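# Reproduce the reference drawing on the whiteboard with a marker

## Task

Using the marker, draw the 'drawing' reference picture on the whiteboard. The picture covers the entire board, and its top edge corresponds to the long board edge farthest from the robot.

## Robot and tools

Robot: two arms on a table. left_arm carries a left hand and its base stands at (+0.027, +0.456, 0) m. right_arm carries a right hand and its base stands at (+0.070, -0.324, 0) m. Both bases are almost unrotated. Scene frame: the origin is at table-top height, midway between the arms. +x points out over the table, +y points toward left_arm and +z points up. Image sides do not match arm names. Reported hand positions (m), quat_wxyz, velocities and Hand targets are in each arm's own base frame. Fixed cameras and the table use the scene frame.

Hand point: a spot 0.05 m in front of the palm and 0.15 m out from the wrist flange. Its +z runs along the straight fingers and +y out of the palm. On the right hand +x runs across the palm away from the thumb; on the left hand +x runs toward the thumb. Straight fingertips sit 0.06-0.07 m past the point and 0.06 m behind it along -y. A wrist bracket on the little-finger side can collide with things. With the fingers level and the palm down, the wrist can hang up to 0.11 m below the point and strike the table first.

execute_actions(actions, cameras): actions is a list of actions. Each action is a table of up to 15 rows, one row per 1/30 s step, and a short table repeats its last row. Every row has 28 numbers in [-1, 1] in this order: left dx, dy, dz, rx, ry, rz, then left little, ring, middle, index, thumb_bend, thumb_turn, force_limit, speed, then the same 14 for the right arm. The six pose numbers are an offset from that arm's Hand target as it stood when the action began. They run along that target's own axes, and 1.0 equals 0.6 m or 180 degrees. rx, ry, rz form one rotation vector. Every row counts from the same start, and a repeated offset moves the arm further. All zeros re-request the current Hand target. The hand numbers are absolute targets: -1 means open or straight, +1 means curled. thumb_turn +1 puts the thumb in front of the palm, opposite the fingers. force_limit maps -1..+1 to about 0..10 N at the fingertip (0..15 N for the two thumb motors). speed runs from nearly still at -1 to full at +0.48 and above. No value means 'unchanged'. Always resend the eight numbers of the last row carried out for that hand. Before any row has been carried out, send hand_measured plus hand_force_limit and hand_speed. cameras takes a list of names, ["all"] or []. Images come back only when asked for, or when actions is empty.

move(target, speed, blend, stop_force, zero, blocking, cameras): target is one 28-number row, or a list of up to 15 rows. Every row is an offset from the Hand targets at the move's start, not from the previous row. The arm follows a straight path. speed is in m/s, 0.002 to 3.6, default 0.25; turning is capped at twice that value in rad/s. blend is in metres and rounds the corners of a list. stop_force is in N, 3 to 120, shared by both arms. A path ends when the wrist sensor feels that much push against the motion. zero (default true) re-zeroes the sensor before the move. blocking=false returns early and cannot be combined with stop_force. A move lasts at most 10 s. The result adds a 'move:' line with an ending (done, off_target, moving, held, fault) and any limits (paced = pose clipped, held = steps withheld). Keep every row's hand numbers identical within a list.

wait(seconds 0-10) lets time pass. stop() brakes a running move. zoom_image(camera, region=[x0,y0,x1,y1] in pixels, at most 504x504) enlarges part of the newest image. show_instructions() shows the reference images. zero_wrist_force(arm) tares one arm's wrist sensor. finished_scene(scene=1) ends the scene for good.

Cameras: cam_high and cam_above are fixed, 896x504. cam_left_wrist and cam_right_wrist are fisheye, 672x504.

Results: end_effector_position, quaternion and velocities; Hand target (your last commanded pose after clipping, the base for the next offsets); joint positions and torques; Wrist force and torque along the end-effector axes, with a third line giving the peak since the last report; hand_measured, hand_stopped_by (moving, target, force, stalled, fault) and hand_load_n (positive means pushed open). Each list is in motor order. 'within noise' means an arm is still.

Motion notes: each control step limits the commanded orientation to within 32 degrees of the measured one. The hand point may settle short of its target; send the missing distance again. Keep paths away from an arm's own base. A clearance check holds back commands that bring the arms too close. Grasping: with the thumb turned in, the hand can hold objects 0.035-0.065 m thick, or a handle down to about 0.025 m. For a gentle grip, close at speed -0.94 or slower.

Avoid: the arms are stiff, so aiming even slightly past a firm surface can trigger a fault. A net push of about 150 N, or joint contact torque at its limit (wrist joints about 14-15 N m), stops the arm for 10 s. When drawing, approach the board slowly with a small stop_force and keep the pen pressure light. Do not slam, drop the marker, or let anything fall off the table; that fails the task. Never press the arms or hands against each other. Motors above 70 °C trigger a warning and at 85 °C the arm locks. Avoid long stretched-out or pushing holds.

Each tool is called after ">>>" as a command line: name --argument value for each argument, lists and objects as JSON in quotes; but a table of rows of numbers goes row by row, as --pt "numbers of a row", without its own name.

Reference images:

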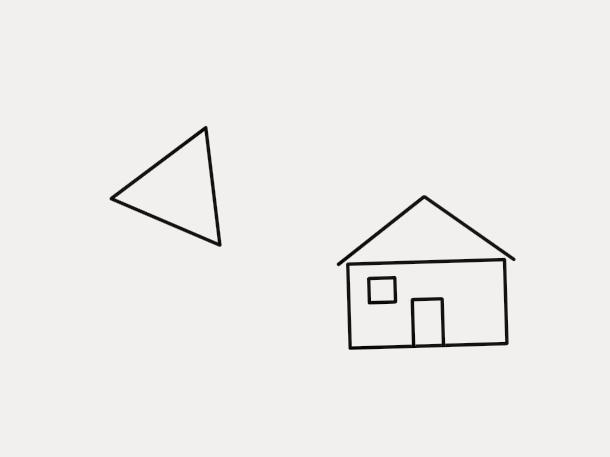

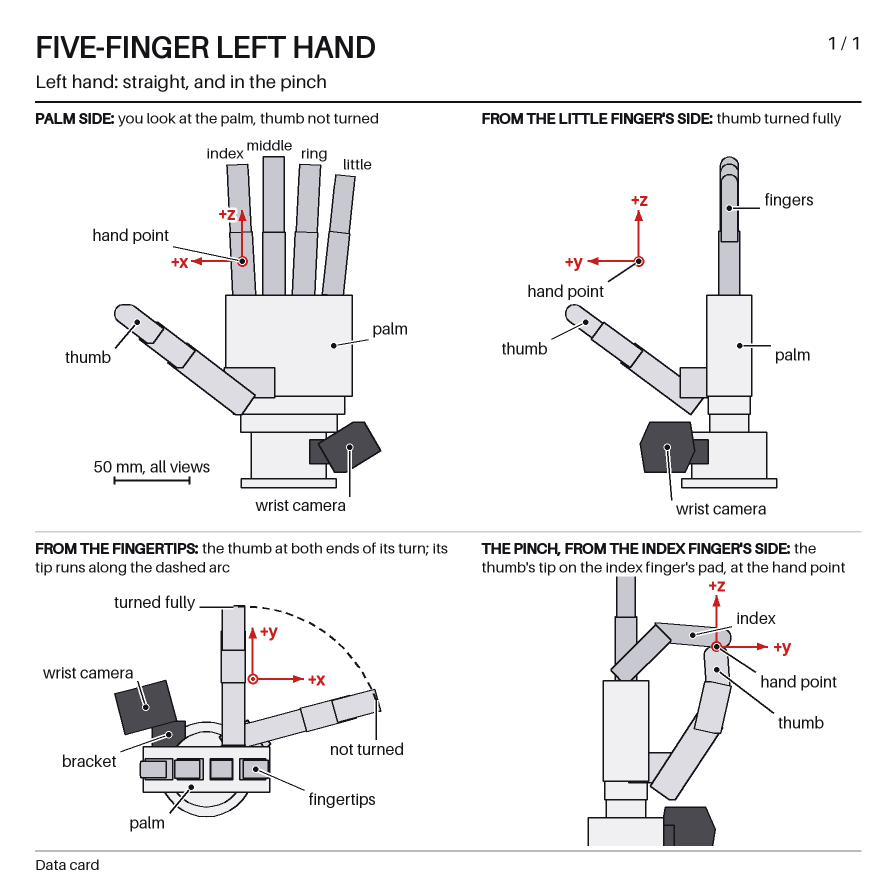

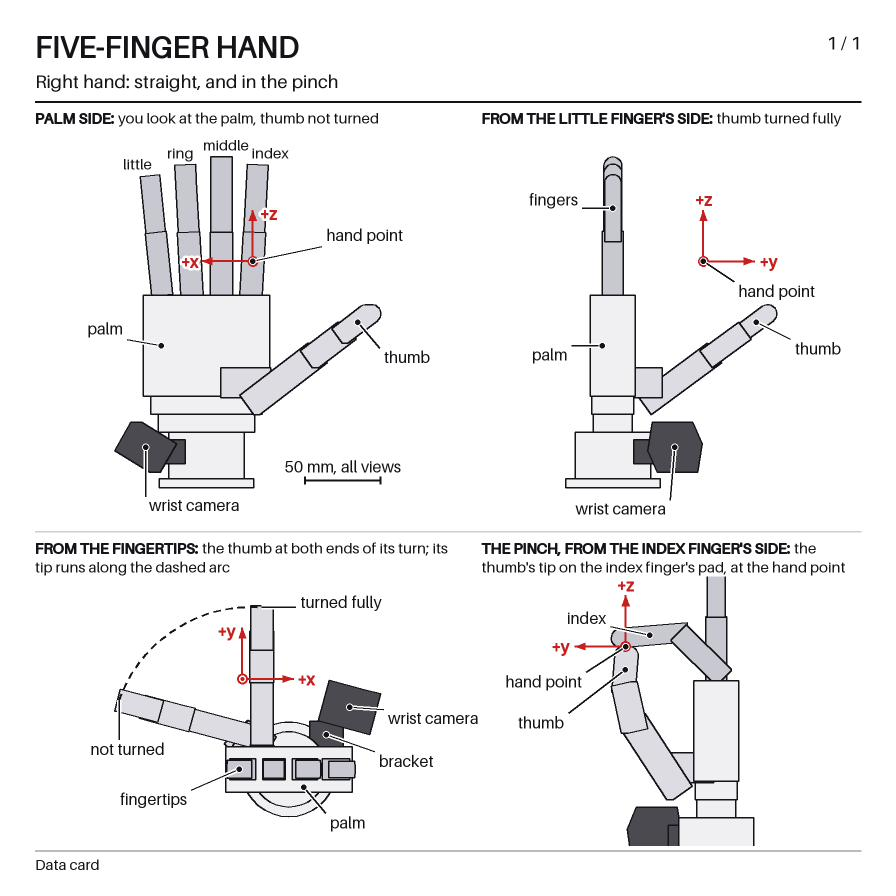

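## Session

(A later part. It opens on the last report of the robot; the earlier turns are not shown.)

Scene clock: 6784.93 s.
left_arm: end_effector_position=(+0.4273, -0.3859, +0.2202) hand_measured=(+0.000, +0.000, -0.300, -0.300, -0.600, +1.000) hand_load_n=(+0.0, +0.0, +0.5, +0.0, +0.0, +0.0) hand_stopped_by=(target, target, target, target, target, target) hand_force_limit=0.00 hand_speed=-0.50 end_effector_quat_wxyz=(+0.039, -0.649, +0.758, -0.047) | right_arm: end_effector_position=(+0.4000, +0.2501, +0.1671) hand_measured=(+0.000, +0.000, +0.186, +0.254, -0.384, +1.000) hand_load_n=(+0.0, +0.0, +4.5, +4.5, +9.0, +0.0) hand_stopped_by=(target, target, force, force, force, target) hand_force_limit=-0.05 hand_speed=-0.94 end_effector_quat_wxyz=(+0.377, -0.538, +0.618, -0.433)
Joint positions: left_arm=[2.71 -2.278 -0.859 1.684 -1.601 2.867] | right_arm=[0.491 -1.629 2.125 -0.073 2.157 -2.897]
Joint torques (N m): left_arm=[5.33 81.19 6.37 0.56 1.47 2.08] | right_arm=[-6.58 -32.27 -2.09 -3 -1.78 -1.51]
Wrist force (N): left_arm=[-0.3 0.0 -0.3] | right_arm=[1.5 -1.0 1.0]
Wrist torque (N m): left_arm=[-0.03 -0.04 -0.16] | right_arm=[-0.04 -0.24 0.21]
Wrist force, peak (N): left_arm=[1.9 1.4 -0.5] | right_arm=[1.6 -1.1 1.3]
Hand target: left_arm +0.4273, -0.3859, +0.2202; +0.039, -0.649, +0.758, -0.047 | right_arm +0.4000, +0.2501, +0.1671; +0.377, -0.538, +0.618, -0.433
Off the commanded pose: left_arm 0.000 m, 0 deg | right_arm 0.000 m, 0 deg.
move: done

>>> move --target '[0,0,0,0,0,0,0.0,0.0,-0.3,-0.3,-0.6,1,0.0,-0.5,-0.0425,0.1055,-0.0217,0,0,0,0.0,0.0,0.31,0.31,0.0,1,-0.05,-0.94]' --speed 0.06 --cameras '["all"]'

Scene clock: 6796.23 s.
left_arm: end_effector_position=(+0.4273, -0.3859, +0.2202) hand_measured=(+0.000, +0.000, -0.300, -0.300, -0.600, +1.000) hand_load_n=(+0.5, +0.0, +0.0, +0.0, +0.0, +0.0) hand_stopped_by=(target, target, target, target, target, target) hand_force_limit=0.00 hand_speed=-0.50 end_effector_quat_wxyz=(+0.039, -0.649, +0.758, -0.047) | right_arm: end_effector_position=(+0.3700, +0.2800, +0.1122) hand_measured=(+0.000, +0.000, +0.186, +0.254, -0.384, +1.000) hand_load_n=(+0.0, +0.0, +4.5, +4.5, +8.5, -0.5) hand_stopped_by=(target, target, force, force, force, target) hand_force_limit=-0.05 hand_speed=-0.94 end_effector_quat_wxyz=(+0.377, -0.538, +0.618, -0.433)
Joint positions: left_arm=[2.71 -2.278 -0.859 1.684 -1.601 2.867] | right_arm=[0.637 -1.507 2.177 -0.199 2.288 -2.818]
Joint torques (N m): left_arm=[6.23 81.36 6.55 0.37 1.38 2] | right_arm=[5.85 -1.18 -0.13 -2.66 2.71 1.57]
Wrist force (N): left_arm=[-0.2 0.0 -0.6] | right_arm=[1.3 -1.2 1.1]
Wrist torque (N m): left_arm=[-0.01 -0.07 -0.16] | right_arm=[-0.08 -0.22 -0.01]
Wrist force, peak (N): left_arm=[-0.2 0.3 -0.8] | right_arm=[3.0 -1.6 2.4]
Hand target: left_arm +0.4273, -0.3859, +0.2202; +0.039, -0.649, +0.758, -0.047 | right_arm +0.3700, +0.2800, +0.1121; +0.377, -0.538, +0.618, -0.433
Off the commanded pose: left_arm 0.000 m, 0 deg | right_arm 0.000 m, 0 deg.
move: done

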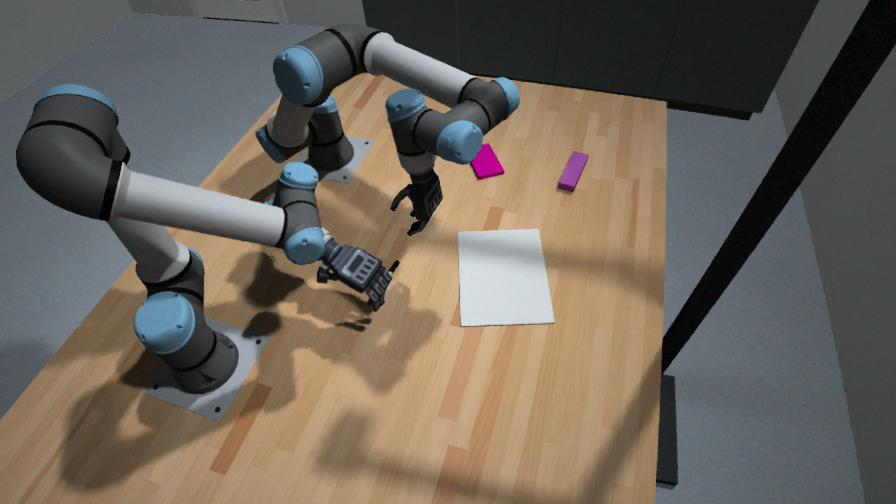

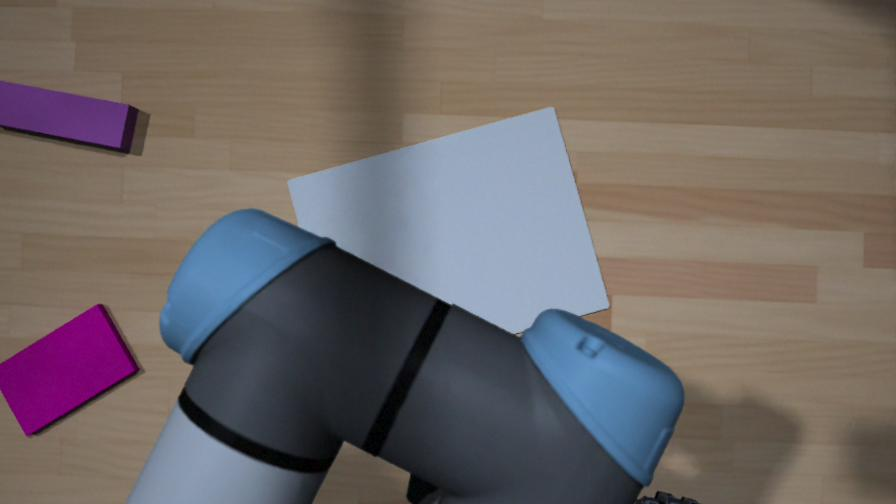

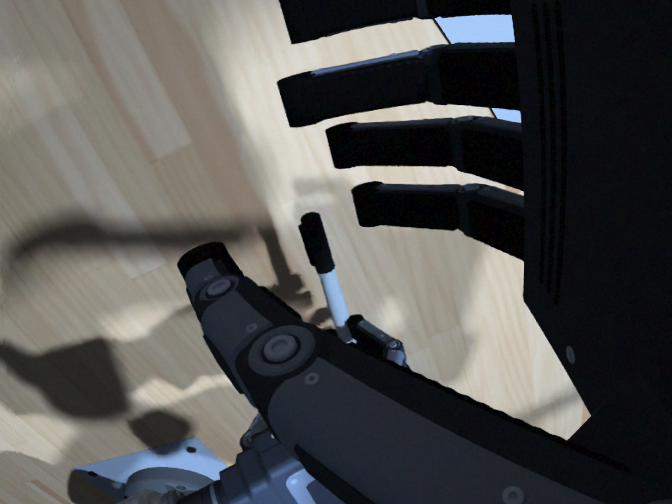

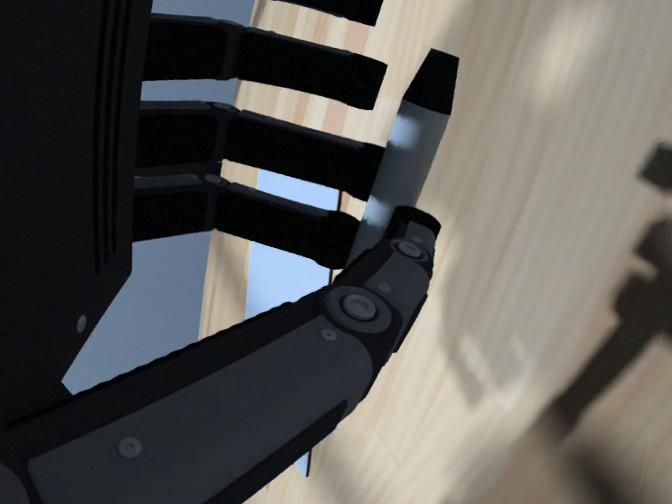

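>>> move --target '[0.0165,0.0203,0.1857,0,0,0,0.0,0.0,0.0,0.0,-0.6,1,0.0,-0.5,0,0,0,0,0,0,0.0,0.0,0.31,0.31,0.0,1,-0.05,-0.94]' --speed 0.08 --cameras '["all"]'

Scene clock: 6863.87 s.
left_arm: end_effector_position=(+0.4272, -0.3962, +0.1082) hand_measured=(+0.000, +0.000, +0.000, +0.000, -0.600, +1.000) hand_load_n=(+0.0, +0.0, +0.0, +0.0, +0.0, +0.0) hand_stopped_by=(target, target, target, target, target, target) hand_force_limit=0.00 hand_speed=-0.50 end_effector_quat_wxyz=(+0.039, -0.649, +0.758, -0.047) | right_arm: end_effector_position=(+0.3700, +0.2800, +0.1121) hand_measured=(+0.000, +0.000, +0.186, +0.254, -0.384, +1.000) hand_load_n=(+0.0, -0.5, +4.5, +4.5, +8.5, -0.5) hand_stopped_by=(target, target, force, force, force, target) hand_force_limit=-0.05 hand_speed=-0.94 end_effector_quat_wxyz=(+0.377, -0.538, +0.618, -0.433)
Joint positions: left_arm=[2.693 -2.334 -1.049 1.931 -1.603 2.851] | right_arm=[0.637 -1.507 2.177 -0.199 2.289 -2.818]
Joint torques (N m): left_arm=[-5.16 16.99 6.16 0.2 -1.76 -1.68] | right_arm=[6.88 -1.78 -1.47 -2.63 2.62 1.52]
Wrist force (N): left_arm=[-0.2 0.1 -0.3] | right_arm=[1.4 -1.2 0.9]
Wrist torque (N m): left_arm=[-0.02 -0.07 -0.16] | right_arm=[-0.07 -0.24 0.00]
Wrist force, peak (N): left_arm=[-0.3 -0.2 -1.0] | right_arm=[1.5 -1.2 1.2]
Hand target: left_arm +0.4272, -0.3962, +0.1082; +0.039, -0.649, +0.758, -0.047 | right_arm +0.3700, +0.2800, +0.1121; +0.377, -0.538, +0.618, -0.433
Off the commanded pose: left_arm 0.000 m, 0 deg | right_arm 0.000 m, 0 deg.
move: done

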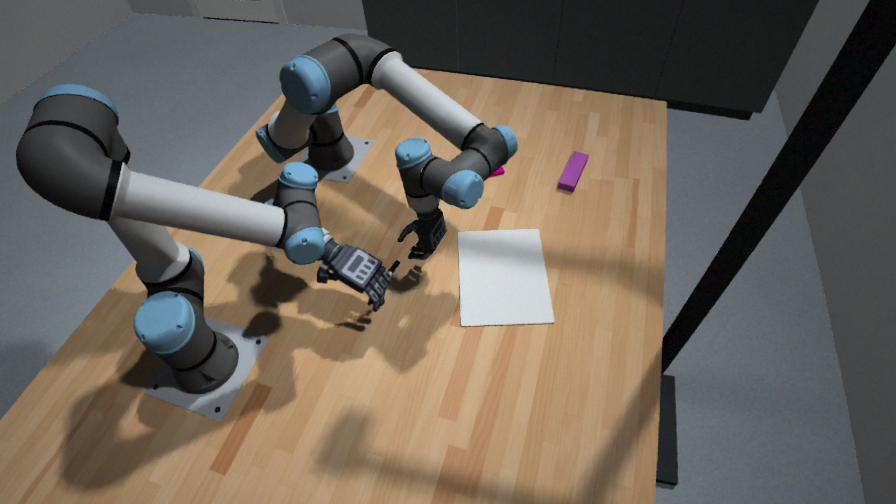

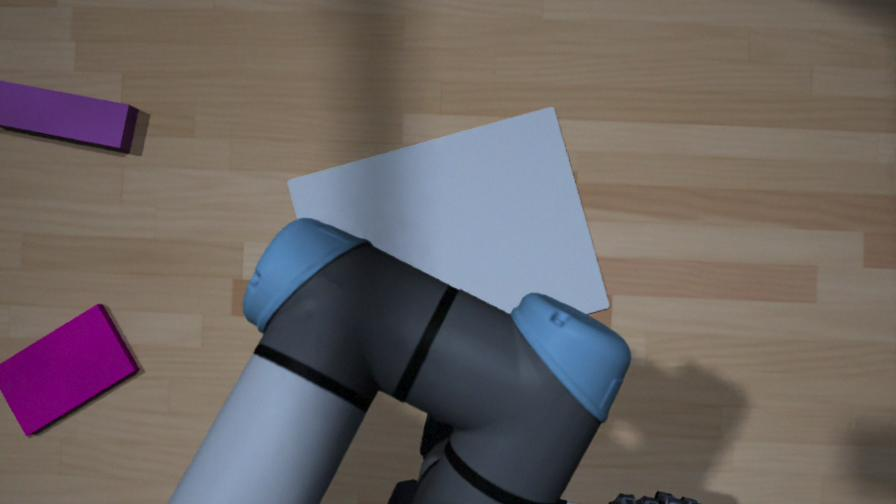

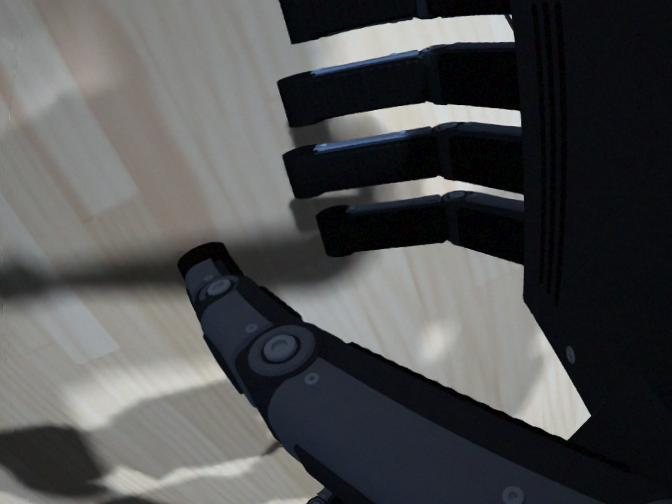

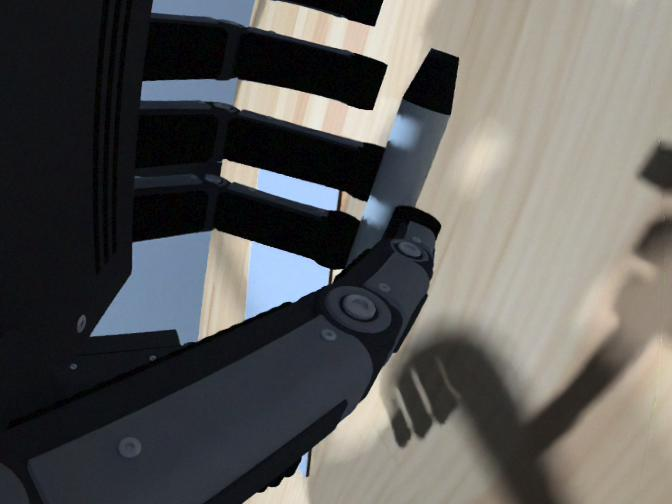

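>>> zoom_image --camera "cam_high" --region '[350, 200, 460, 310]'

>>> move --target '[0.042,0,0,0,0,0,0.0,0.0,0.0,0.0,-0.5,1,0.0,-0.5,0,0,0,0,0,0,0.0,0.0,0.31,0.31,0.0,1,-0.05,-0.94]' --speed 0.05 --cameras '["all"]'

>>> zoom_image --camera "cam_high" --region '[350, 200, 460, 310]'

Scaled by 4.582.

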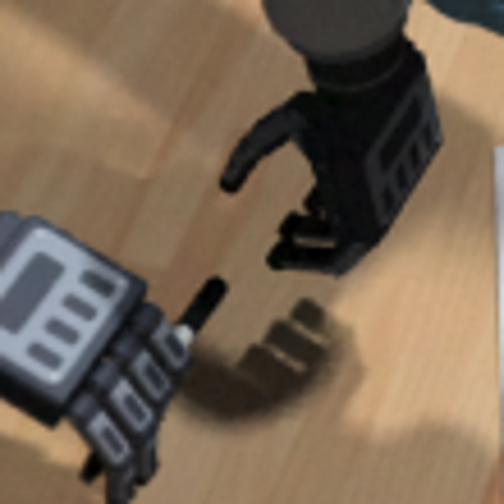

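Scene clock: 6870.97 s.
left_arm: end_effector_position=(+0.4233, -0.4211, +0.1082) hand_measured=(+0.000, +0.000, +0.000, +0.000, -0.500, +1.000) hand_load_n=(+0.5, +0.0, +0.0, +0.0, +0.0, +0.0) hand_stopped_by=(target, target, target, target, target, target) hand_force_limit=0.00 hand_speed=-0.50 end_effector_quat_wxyz=(+0.039, -0.649, +0.758, -0.047) | right_arm: end_effector_position=(+0.3700, +0.2800, +0.1121) hand_measured=(+0.000, +0.000, +0.186, +0.254, -0.384, +1.000) hand_load_n=(+0.0, +0.0, +4.5, +4.5, +8.5, +0.0) hand_stopped_by=(target, target, force, force, force, target) hand_force_limit=-0.05 hand_speed=-0.94 end_effector_quat_wxyz=(+0.377, -0.538, +0.618, -0.433)
Joint positions: left_arm=[2.652 -2.37 -0.986 1.902 -1.608 2.81] | right_arm=[0.637 -1.507 2.177 -0.199 2.289 -2.818]
Joint torques (N m): left_arm=[-7.01 18.27 31.94 -4.82 -1.67 -2.02] | right_arm=[6.3 -2.56 -2.67 -2.59 2.69 1.7]
Wrist force (N): left_arm=[-0.3 0.1 -0.5] | right_arm=[1.4 -1.2 0.8]
Wrist torque (N m): left_arm=[0.00 -0.06 -0.04] | right_arm=[-0.07 -0.23 -0.01]
Wrist force, peak (N): left_arm=[-1.4 -0.5 -0.3] | right_arm=[1.6 -1.1 1.1]
Hand target: left_arm +0.4233, -0.4211, +0.1082; +0.039, -0.649, +0.758, -0.047 | right_arm +0.3700, +0.2800, +0.1121; +0.377, -0.538, +0.618, -0.433
Off the commanded pose: left_arm 0.000 m, 0 deg | right_arm 0.000 m, 0 deg.
move: done

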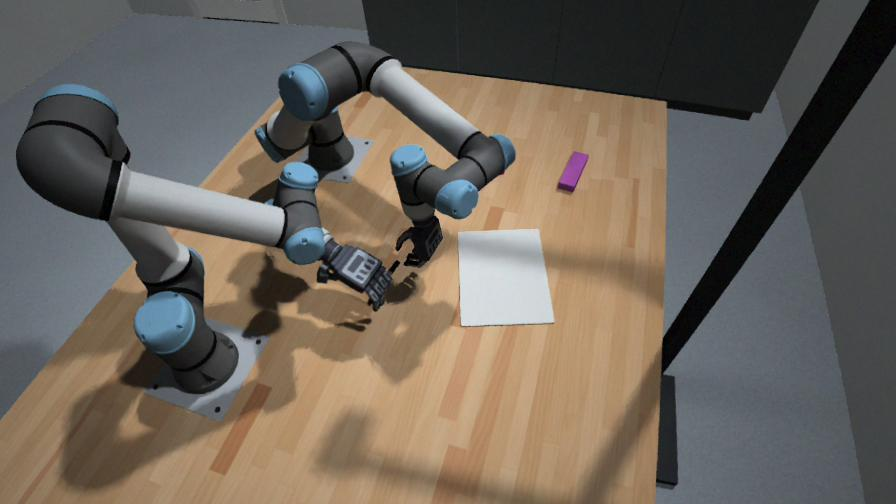

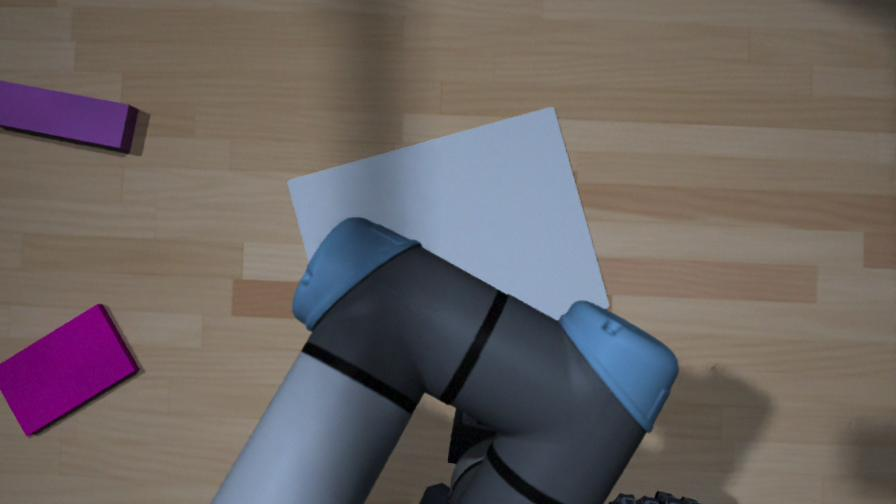

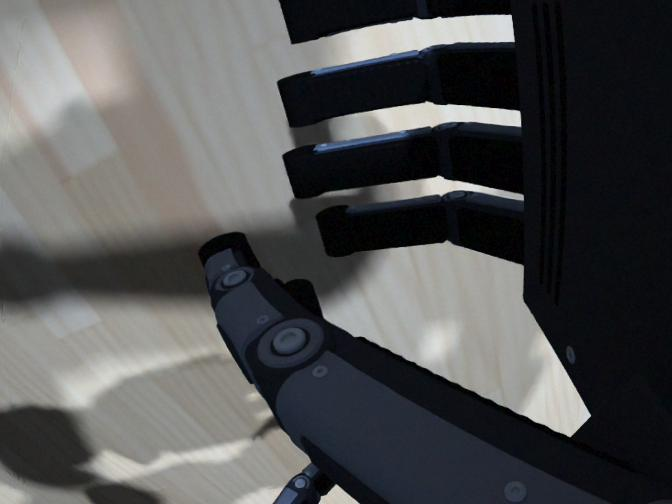

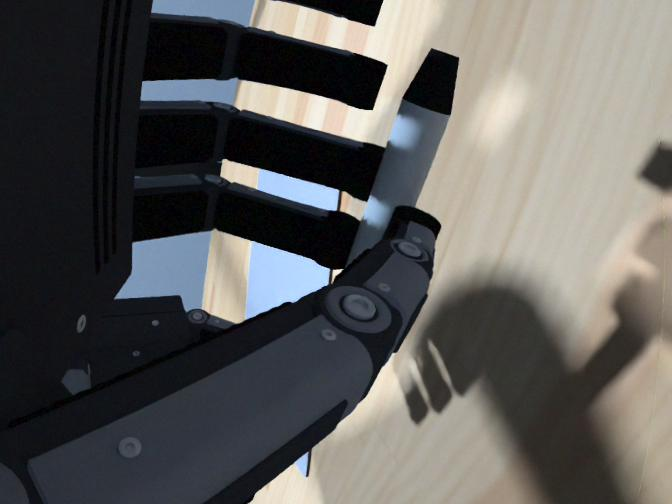

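Scaled by 4.582.

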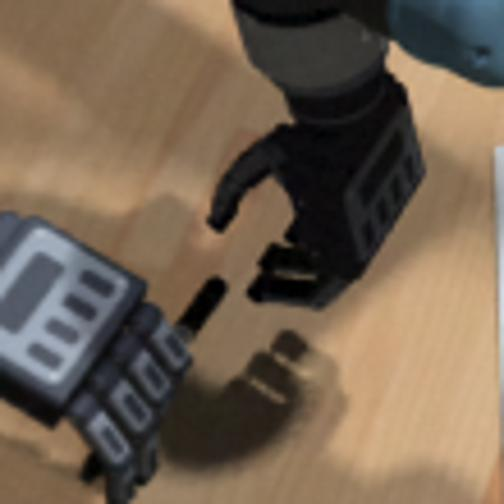

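>>> zoom_image --camera "cam_left_wrist" --region '[190, 190, 390, 390]'

Scaled by 2.520 from the camera's 672x504 image, which has a finer 960x720 frame.

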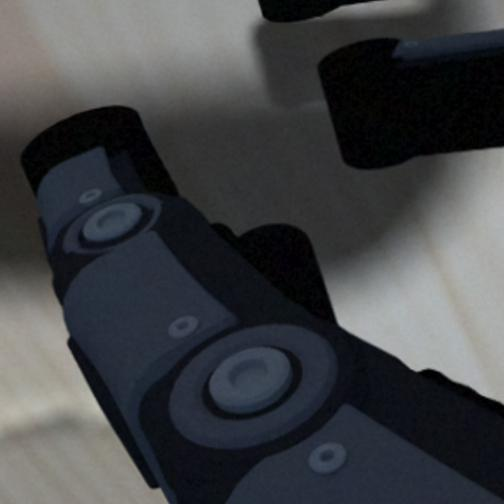

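>>> move --target '[-0.0333,0,0,0,0,0,0.0,0.0,0.0,0.0,-0.5,1,0.0,-0.5,0,0,0,0,0,0,0.0,0.0,0.31,0.31,0.0,1,-0.05,-0.94]' --speed 0.06

>>> move --target '[0,0,0,0,0,0,0.0,0.0,0.0,0.0,-0.5,1,0.0,-0.5,0,-0.0626,-0.0228,0,0,0,0.0,0.0,0.31,0.31,0.0,1,-0.05,-0.94]' --speed 0.06 --cameras '["all"]'

>>> zoom_image --camera "cam_high" --region '[350, 200, 460, 310]'

Scene clock: 6947.17 s.
left_arm: end_effector_position=(+0.4264, -0.4014, +0.1082) hand_measured=(+0.000, +0.000, +0.000, +0.000, -0.500, +1.000) hand_load_n=(+0.0, +0.0, +0.0, +0.0, +0.0, +0.0) hand_stopped_by=(target, target, target, target, target, target) hand_force_limit=0.00 hand_speed=-0.50 end_effector_quat_wxyz=(+0.039, -0.649, +0.758, -0.047) | right_arm: end_effector_position=(+0.3700, +0.2800, +0.1121) hand_measured=(+0.000, +0.000, +0.186, +0.254, -0.384, +1.000) hand_load_n=(+0.0, +0.0, +4.0, +4.5, +8.5, -0.5) hand_stopped_by=(target, target, force, force, force, target) hand_force_limit=-0.05 hand_speed=-0.94 end_effector_quat_wxyz=(+0.377, -0.538, +0.618, -0.433)
Joint positions: left_arm=[2.685 -2.342 -1.037 1.925 -1.604 2.842] | right_arm=[0.637 -1.507 2.177 -0.199 2.289 -2.818]
Joint torques (N m): left_arm=[5.95 83.64 6.27 0.39 1.46 2.01] | right_arm=[6.74 -2.04 -4.23 -2.61 2.66 1.75]
Wrist force (N): left_arm=[-0.3 0.0 -0.4] | right_arm=[1.3 -1.0 1.1]
Wrist torque (N m): left_arm=[-0.03 -0.05 -0.17] | right_arm=[-0.06 -0.23 -0.01]
Wrist force, peak (N): left_arm=[-0.9 -0.3 -0.6] | right_arm=[1.4 -1.3 1.1]
Hand target: left_arm +0.4264, -0.4014, +0.1082; +0.039, -0.649, +0.758, -0.047 | right_arm +0.3700, +0.2800, +0.1121; +0.377, -0.538, +0.618, -0.433
Off the commanded pose: left_arm 0.000 m, 0 deg | right_arm 0.000 m, 0 deg.
move: done

Scene clock: 6948.27 s.
left_arm: end_effector_position=(+0.4264, -0.4014, +0.1082) hand_measured=(+0.000, +0.000, +0.000, +0.000, -0.500, +1.000) hand_load_n=(+0.5, +0.0, +0.0, +0.0, +0.0, +0.0) hand_stopped_by=(target, target, target, target, target, target) hand_force_limit=0.00 hand_speed=-0.50 end_effector_quat_wxyz=(+0.039, -0.649, +0.758, -0.047) | right_arm: end_effector_position=(+0.3699, +0.2800, +0.1520) hand_measured=(+0.000, +0.000, +0.186, +0.254, -0.384, +1.000) hand_load_n=(+0.0, +0.0, +4.0, +4.5, +8.5, -0.5) hand_stopped_by=(target, target, force, force, force, target) hand_force_limit=-0.05 hand_speed=-0.94 end_effector_quat_wxyz=(+0.377, -0.538, +0.618, -0.433)
Joint positions: left_arm=[2.685 -2.341 -1.037 1.925 -1.604 2.842] | right_arm=[0.637 -1.571 2.12 -0.077 2.289 -2.818]
Joint torques (N m): left_arm=[6.09 83 6.24 0.42 1.39 2.04] | right_arm=[6.78 -34.79 -30.82 2.9 2.61 1.73]
Wrist force (N): left_arm=[-0.2 0.1 -0.4] | right_arm=[1.5 -0.9 1.1]
Wrist torque (N m): left_arm=[-0.02 -0.06 -0.16] | right_arm=[-0.04 -0.25 0.01]
Wrist force, peak (N): left_arm=[-0.5 -0.2 -0.6] | right_arm=[1.4 -1.3 1.1]
Hand target: left_arm +0.4264, -0.4014, +0.1082; +0.039, -0.649, +0.758, -0.047 | right_arm +0.3699, +0.2800, +0.1521; +0.377, -0.538, +0.618, -0.433
Off the commanded pose: left_arm 0.000 m, 0 deg | right_arm 0.000 m, 0 deg.
move: done

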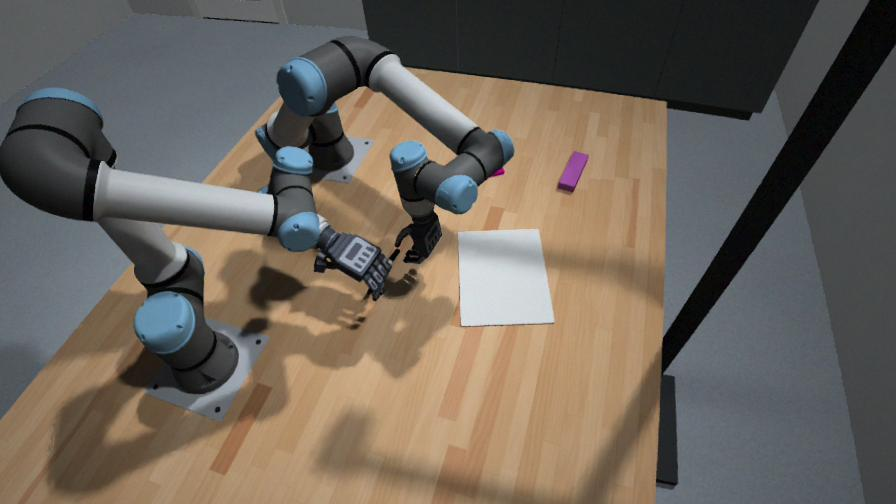

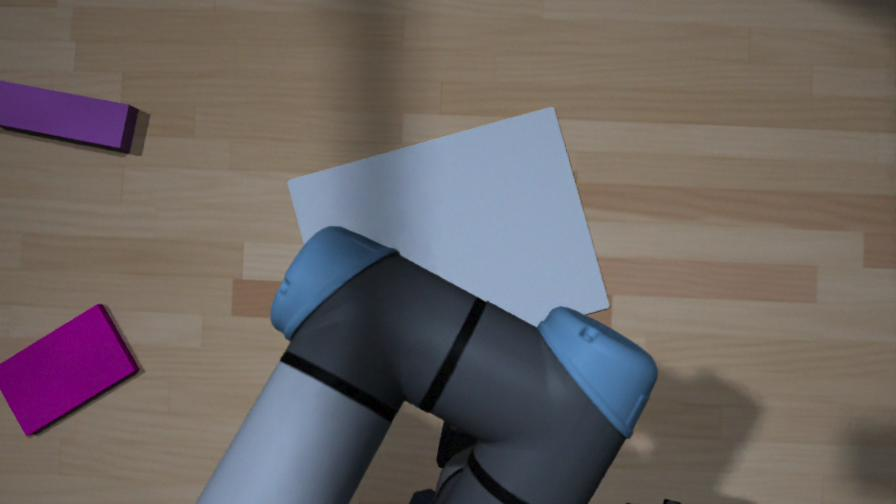

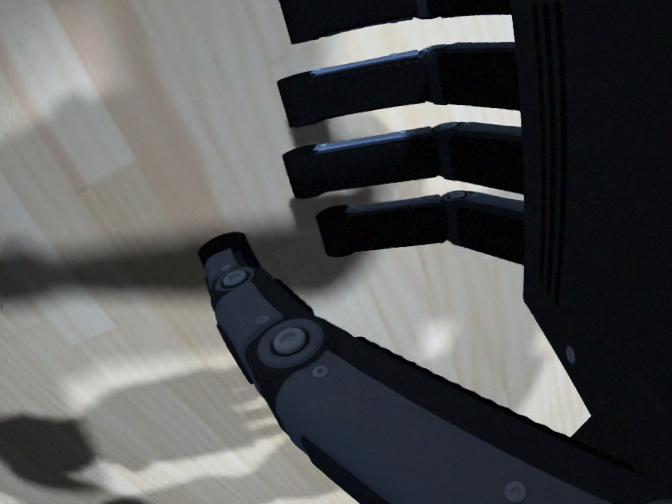

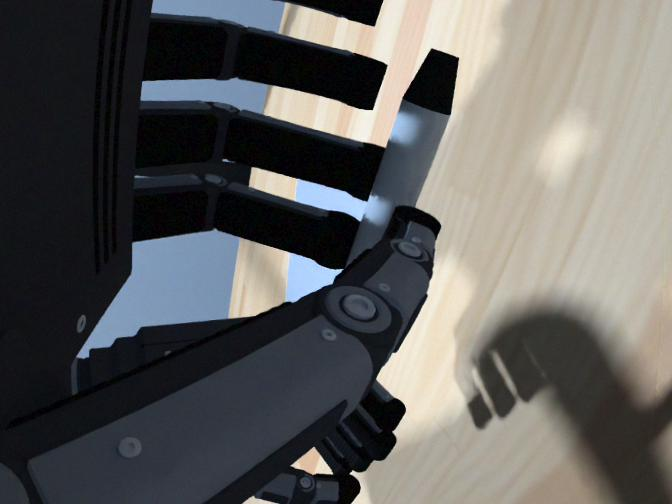

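Scaled by 4.582.

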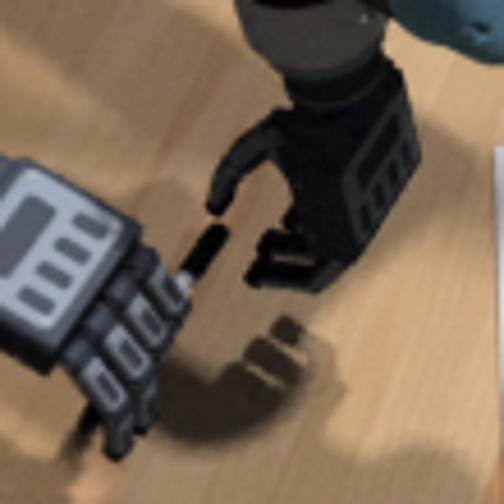

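>>> move --target '[0.025,0,0,0,0,0,0.0,0.0,0.0,0.0,-0.5,1,0.0,-0.5,0,0,0,0,0,0,0.0,0.0,0.31,0.31,0.0,1,-0.05,-0.94]' --speed 0.05 --cameras '["all"]'

>>> zoom_image --camera "cam_high" --region '[370, 220, 430, 280]'

>>> zoom_image --camera "cam_left_wrist" --region '[190, 190, 390, 390]'

Scene clock: 7080.23 s.
left_arm: end_effector_position=(+0.4241, -0.4162, +0.1082) hand_measured=(+0.000, +0.000, +0.000, +0.000, -0.500, +1.000) hand_load_n=(+0.0, +0.0, +0.0, +0.0, +0.0, +0.0) hand_stopped_by=(target, target, target, target, target, target) hand_force_limit=0.00 hand_speed=-0.50 end_effector_quat_wxyz=(+0.039, -0.649, +0.758, -0.047) | right_arm: end_effector_position=(+0.3699, +0.2800, +0.1521) hand_measured=(+0.000, +0.000, +0.186, +0.254, -0.384, +1.000) hand_load_n=(+0.0, +0.0, +4.5, +4.5, +8.5, -0.5) hand_stopped_by=(target, target, force, force, force, target) hand_force_limit=-0.05 hand_speed=-0.94 end_effector_quat_wxyz=(+0.377, -0.538, +0.618, -0.433)
Joint positions: left_arm=[2.66 -2.363 -0.999 1.908 -1.607 2.818] | right_arm=[0.637 -1.571 2.12 -0.077 2.289 -2.818]
Joint torques (N m): left_arm=[-5.21 17.57 33.54 -5.19 -1.96 -2.07] | right_arm=[6.15 -33.91 -31.41 2.76 2.65 1.73]
Wrist force (N): left_arm=[-0.2 -0.1 -0.4] | right_arm=[1.2 -0.9 1.1]
Wrist torque (N m): left_arm=[-0.04 -0.06 -0.03] | right_arm=[-0.04 -0.22 0.00]
Wrist force, peak (N): left_arm=[-1.3 -0.7 -0.5] | right_arm=[1.6 -1.1 1.2]
Hand target: left_arm +0.4241, -0.4162, +0.1082; +0.039, -0.649, +0.758, -0.047 | right_arm +0.3699, +0.2800, +0.1521; +0.377, -0.538, +0.618, -0.433
Off the commanded pose: left_arm 0.000 m, 0 deg | right_arm 0.000 m, 0 deg.
move: done

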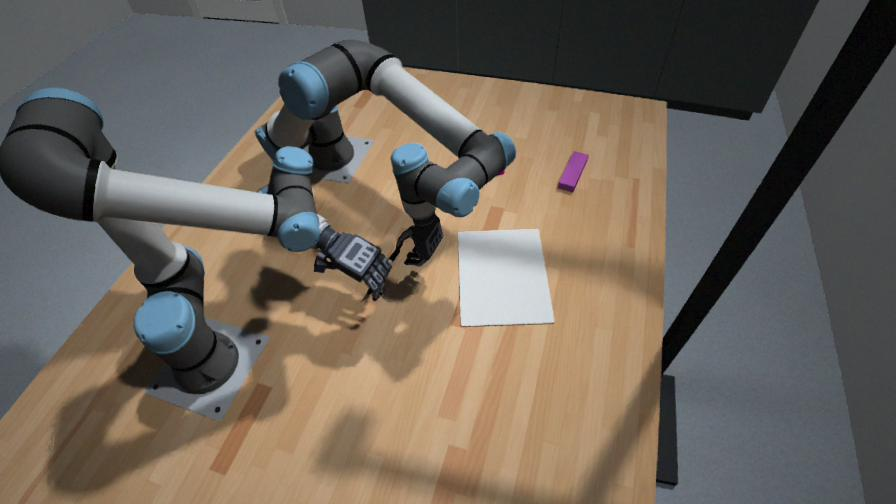

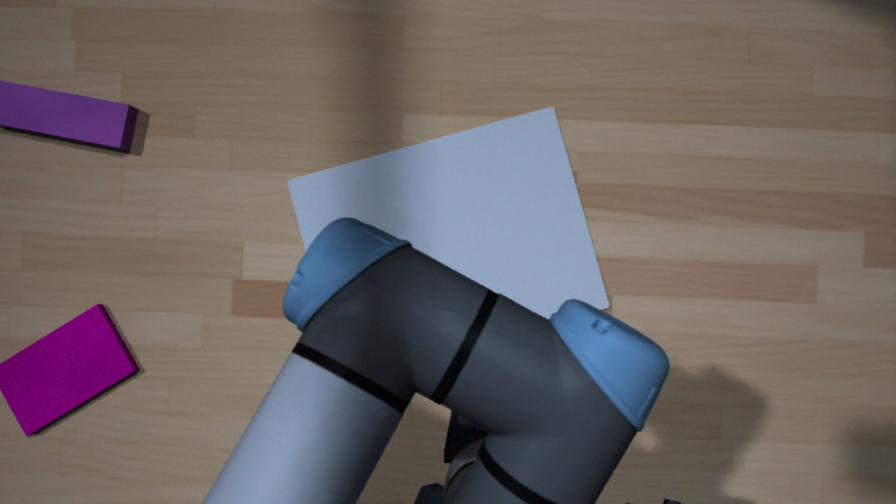

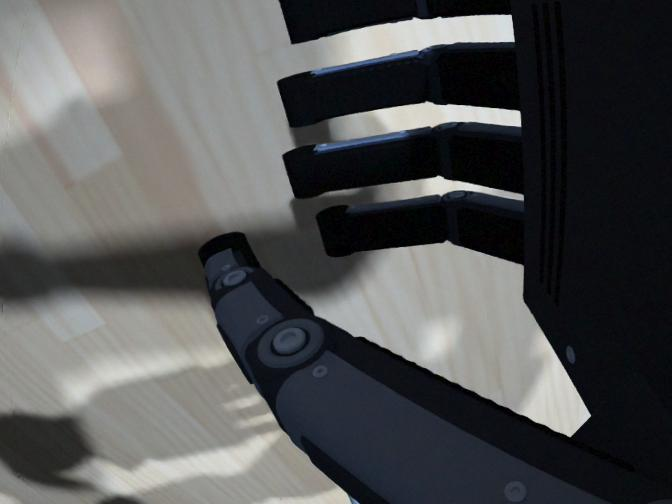

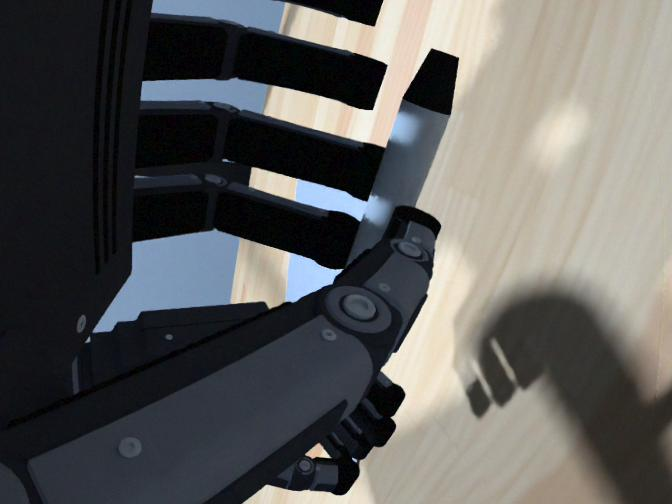

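Scaled by 8.400.

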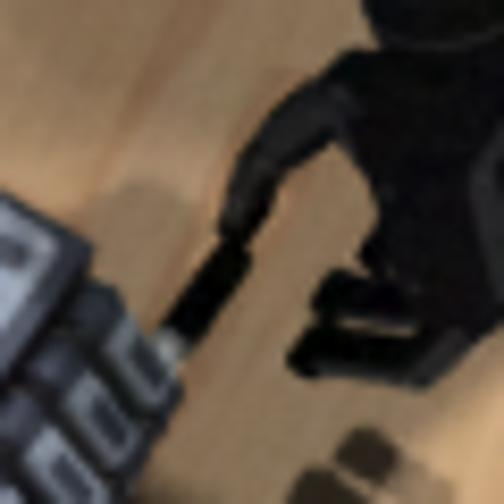

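Scaled by 2.520 from the camera's 672x504 image, which has a finer 960x720 frame.

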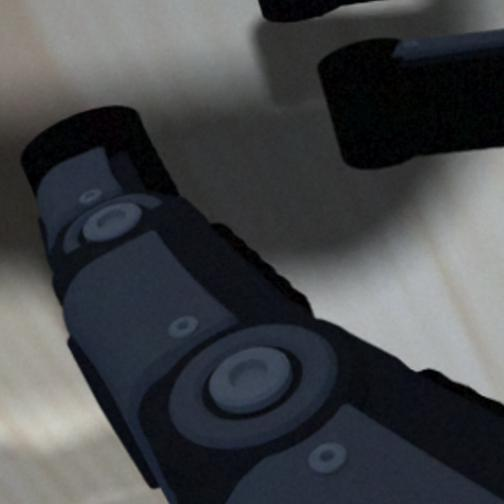

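>>> move --target '[0,-0.0081,-0.0661,0,0,0,0.0,0.0,0.0,0.0,-0.5,1,0.0,-0.5,0,0,0,0,0,0,0.0,0.0,0.31,0.31,0.0,1,-0.05,-0.94]' --speed 0.05 --cameras '["all"]'

>>> zoom_image --camera "cam_high" --region '[370, 220, 430, 280]'

>>> zoom_image --camera "cam_left_wrist" --region '[190, 190, 390, 390]'

Scene clock: 7113.67 s.
left_arm: end_effector_position=(+0.4241, -0.4161, +0.1481) hand_measured=(+0.000, +0.000, +0.000, +0.000, -0.500, +1.000) hand_load_n=(+0.0, +0.0, +0.0, +0.0, +0.0, +0.0) hand_stopped_by=(target, target, target, target, target, target) hand_force_limit=0.00 hand_speed=-0.50 end_effector_quat_wxyz=(+0.039, -0.649, +0.758, -0.047) | right_arm: end_effector_position=(+0.3699, +0.2800, +0.1521) hand_measured=(+0.000, +0.000, +0.186, +0.254, -0.384, +1.000) hand_load_n=(+0.0, +0.0, +5.0, +5.0, +8.5, -0.5) hand_stopped_by=(target, target, force, force, force, target) hand_force_limit=-0.05 hand_speed=-0.94 end_effector_quat_wxyz=(+0.377, -0.538, +0.618, -0.433)
Joint positions: left_arm=[2.66 -2.343 -0.931 1.82 -1.607 2.818] | right_arm=[0.637 -1.571 2.12 -0.077 2.289 -2.818]
Joint torques (N m): left_arm=[2.57 83.76 34.09 -5.29 1.28 1.65] | right_arm=[6.35 -33.23 -30.27 2.79 2.62 1.71]
Wrist force (N): left_arm=[-0.4 0.0 -0.4] | right_arm=[1.3 -1.0 1.0]
Wrist torque (N m): left_arm=[-0.02 -0.04 -0.04] | right_arm=[-0.05 -0.22 0.00]
Wrist force, peak (N): left_arm=[-0.5 -0.2 -0.8] | right_arm=[1.7 -0.9 1.3]
Hand target: left_arm +0.4241, -0.4161, +0.1482; +0.039, -0.649, +0.758, -0.047 | right_arm +0.3699, +0.2800, +0.1521; +0.377, -0.538, +0.618, -0.433
Off the commanded pose: left_arm 0.000 m, 0 deg | right_arm 0.000 m, 0 deg.
move: done

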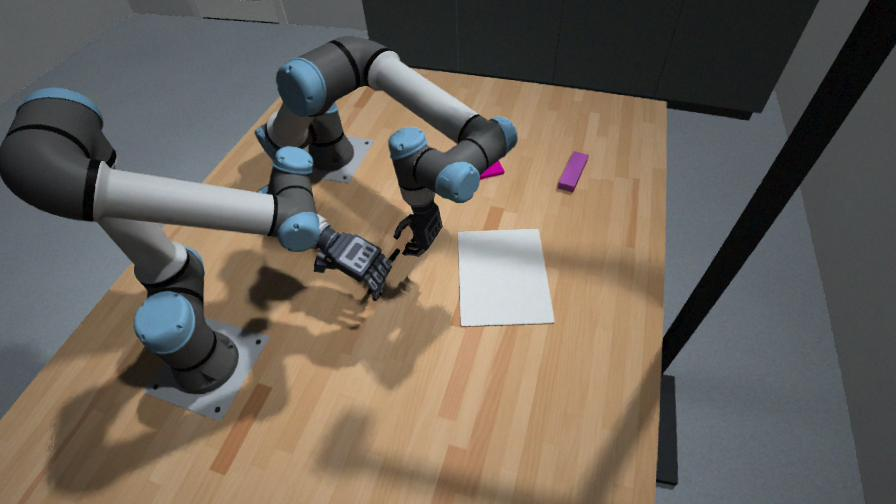

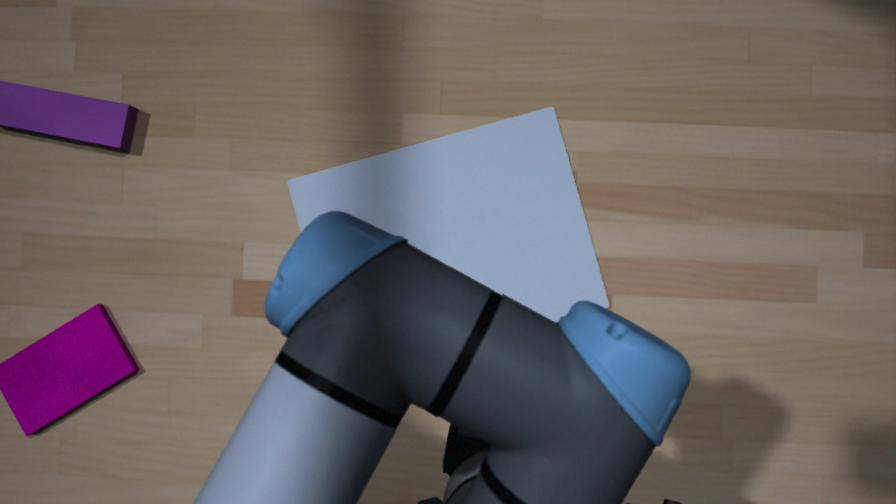

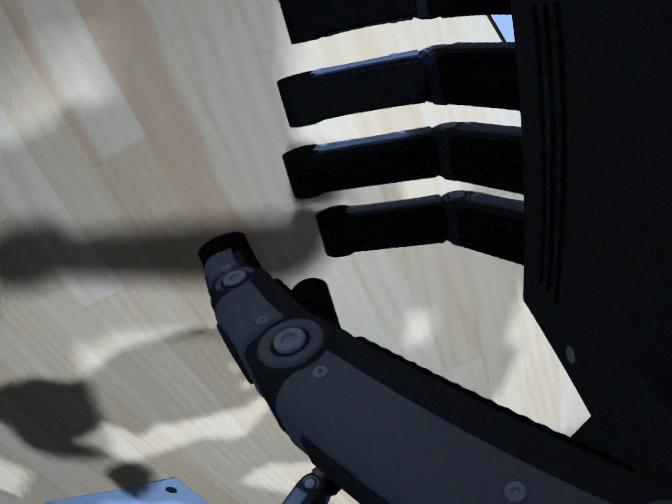

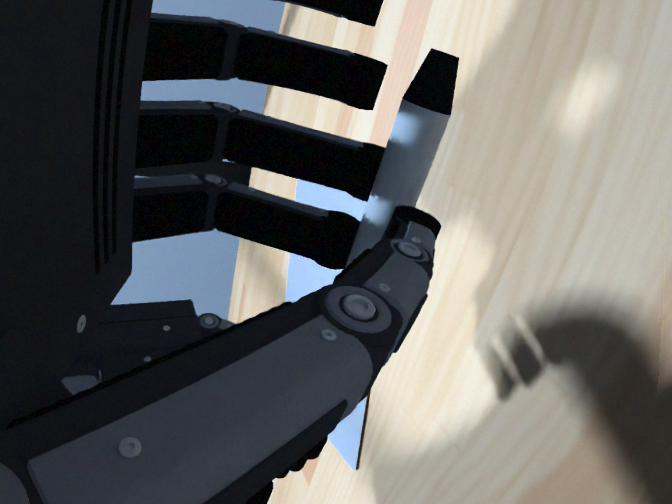

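Scaled by 8.400.

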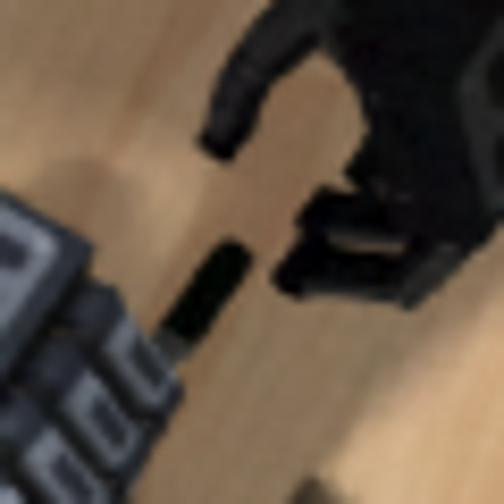

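Scaled by 2.520 from the camera's 672x504 image, which has a finer 960x720 frame.

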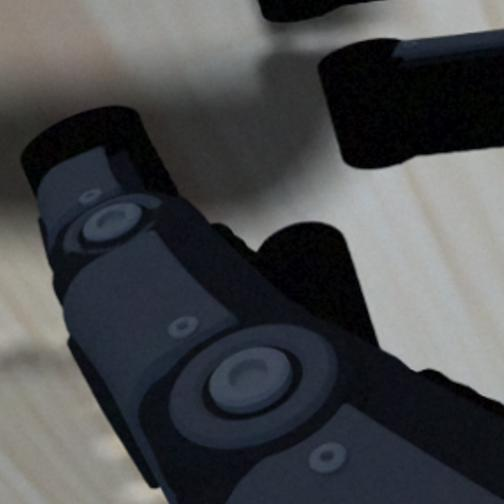

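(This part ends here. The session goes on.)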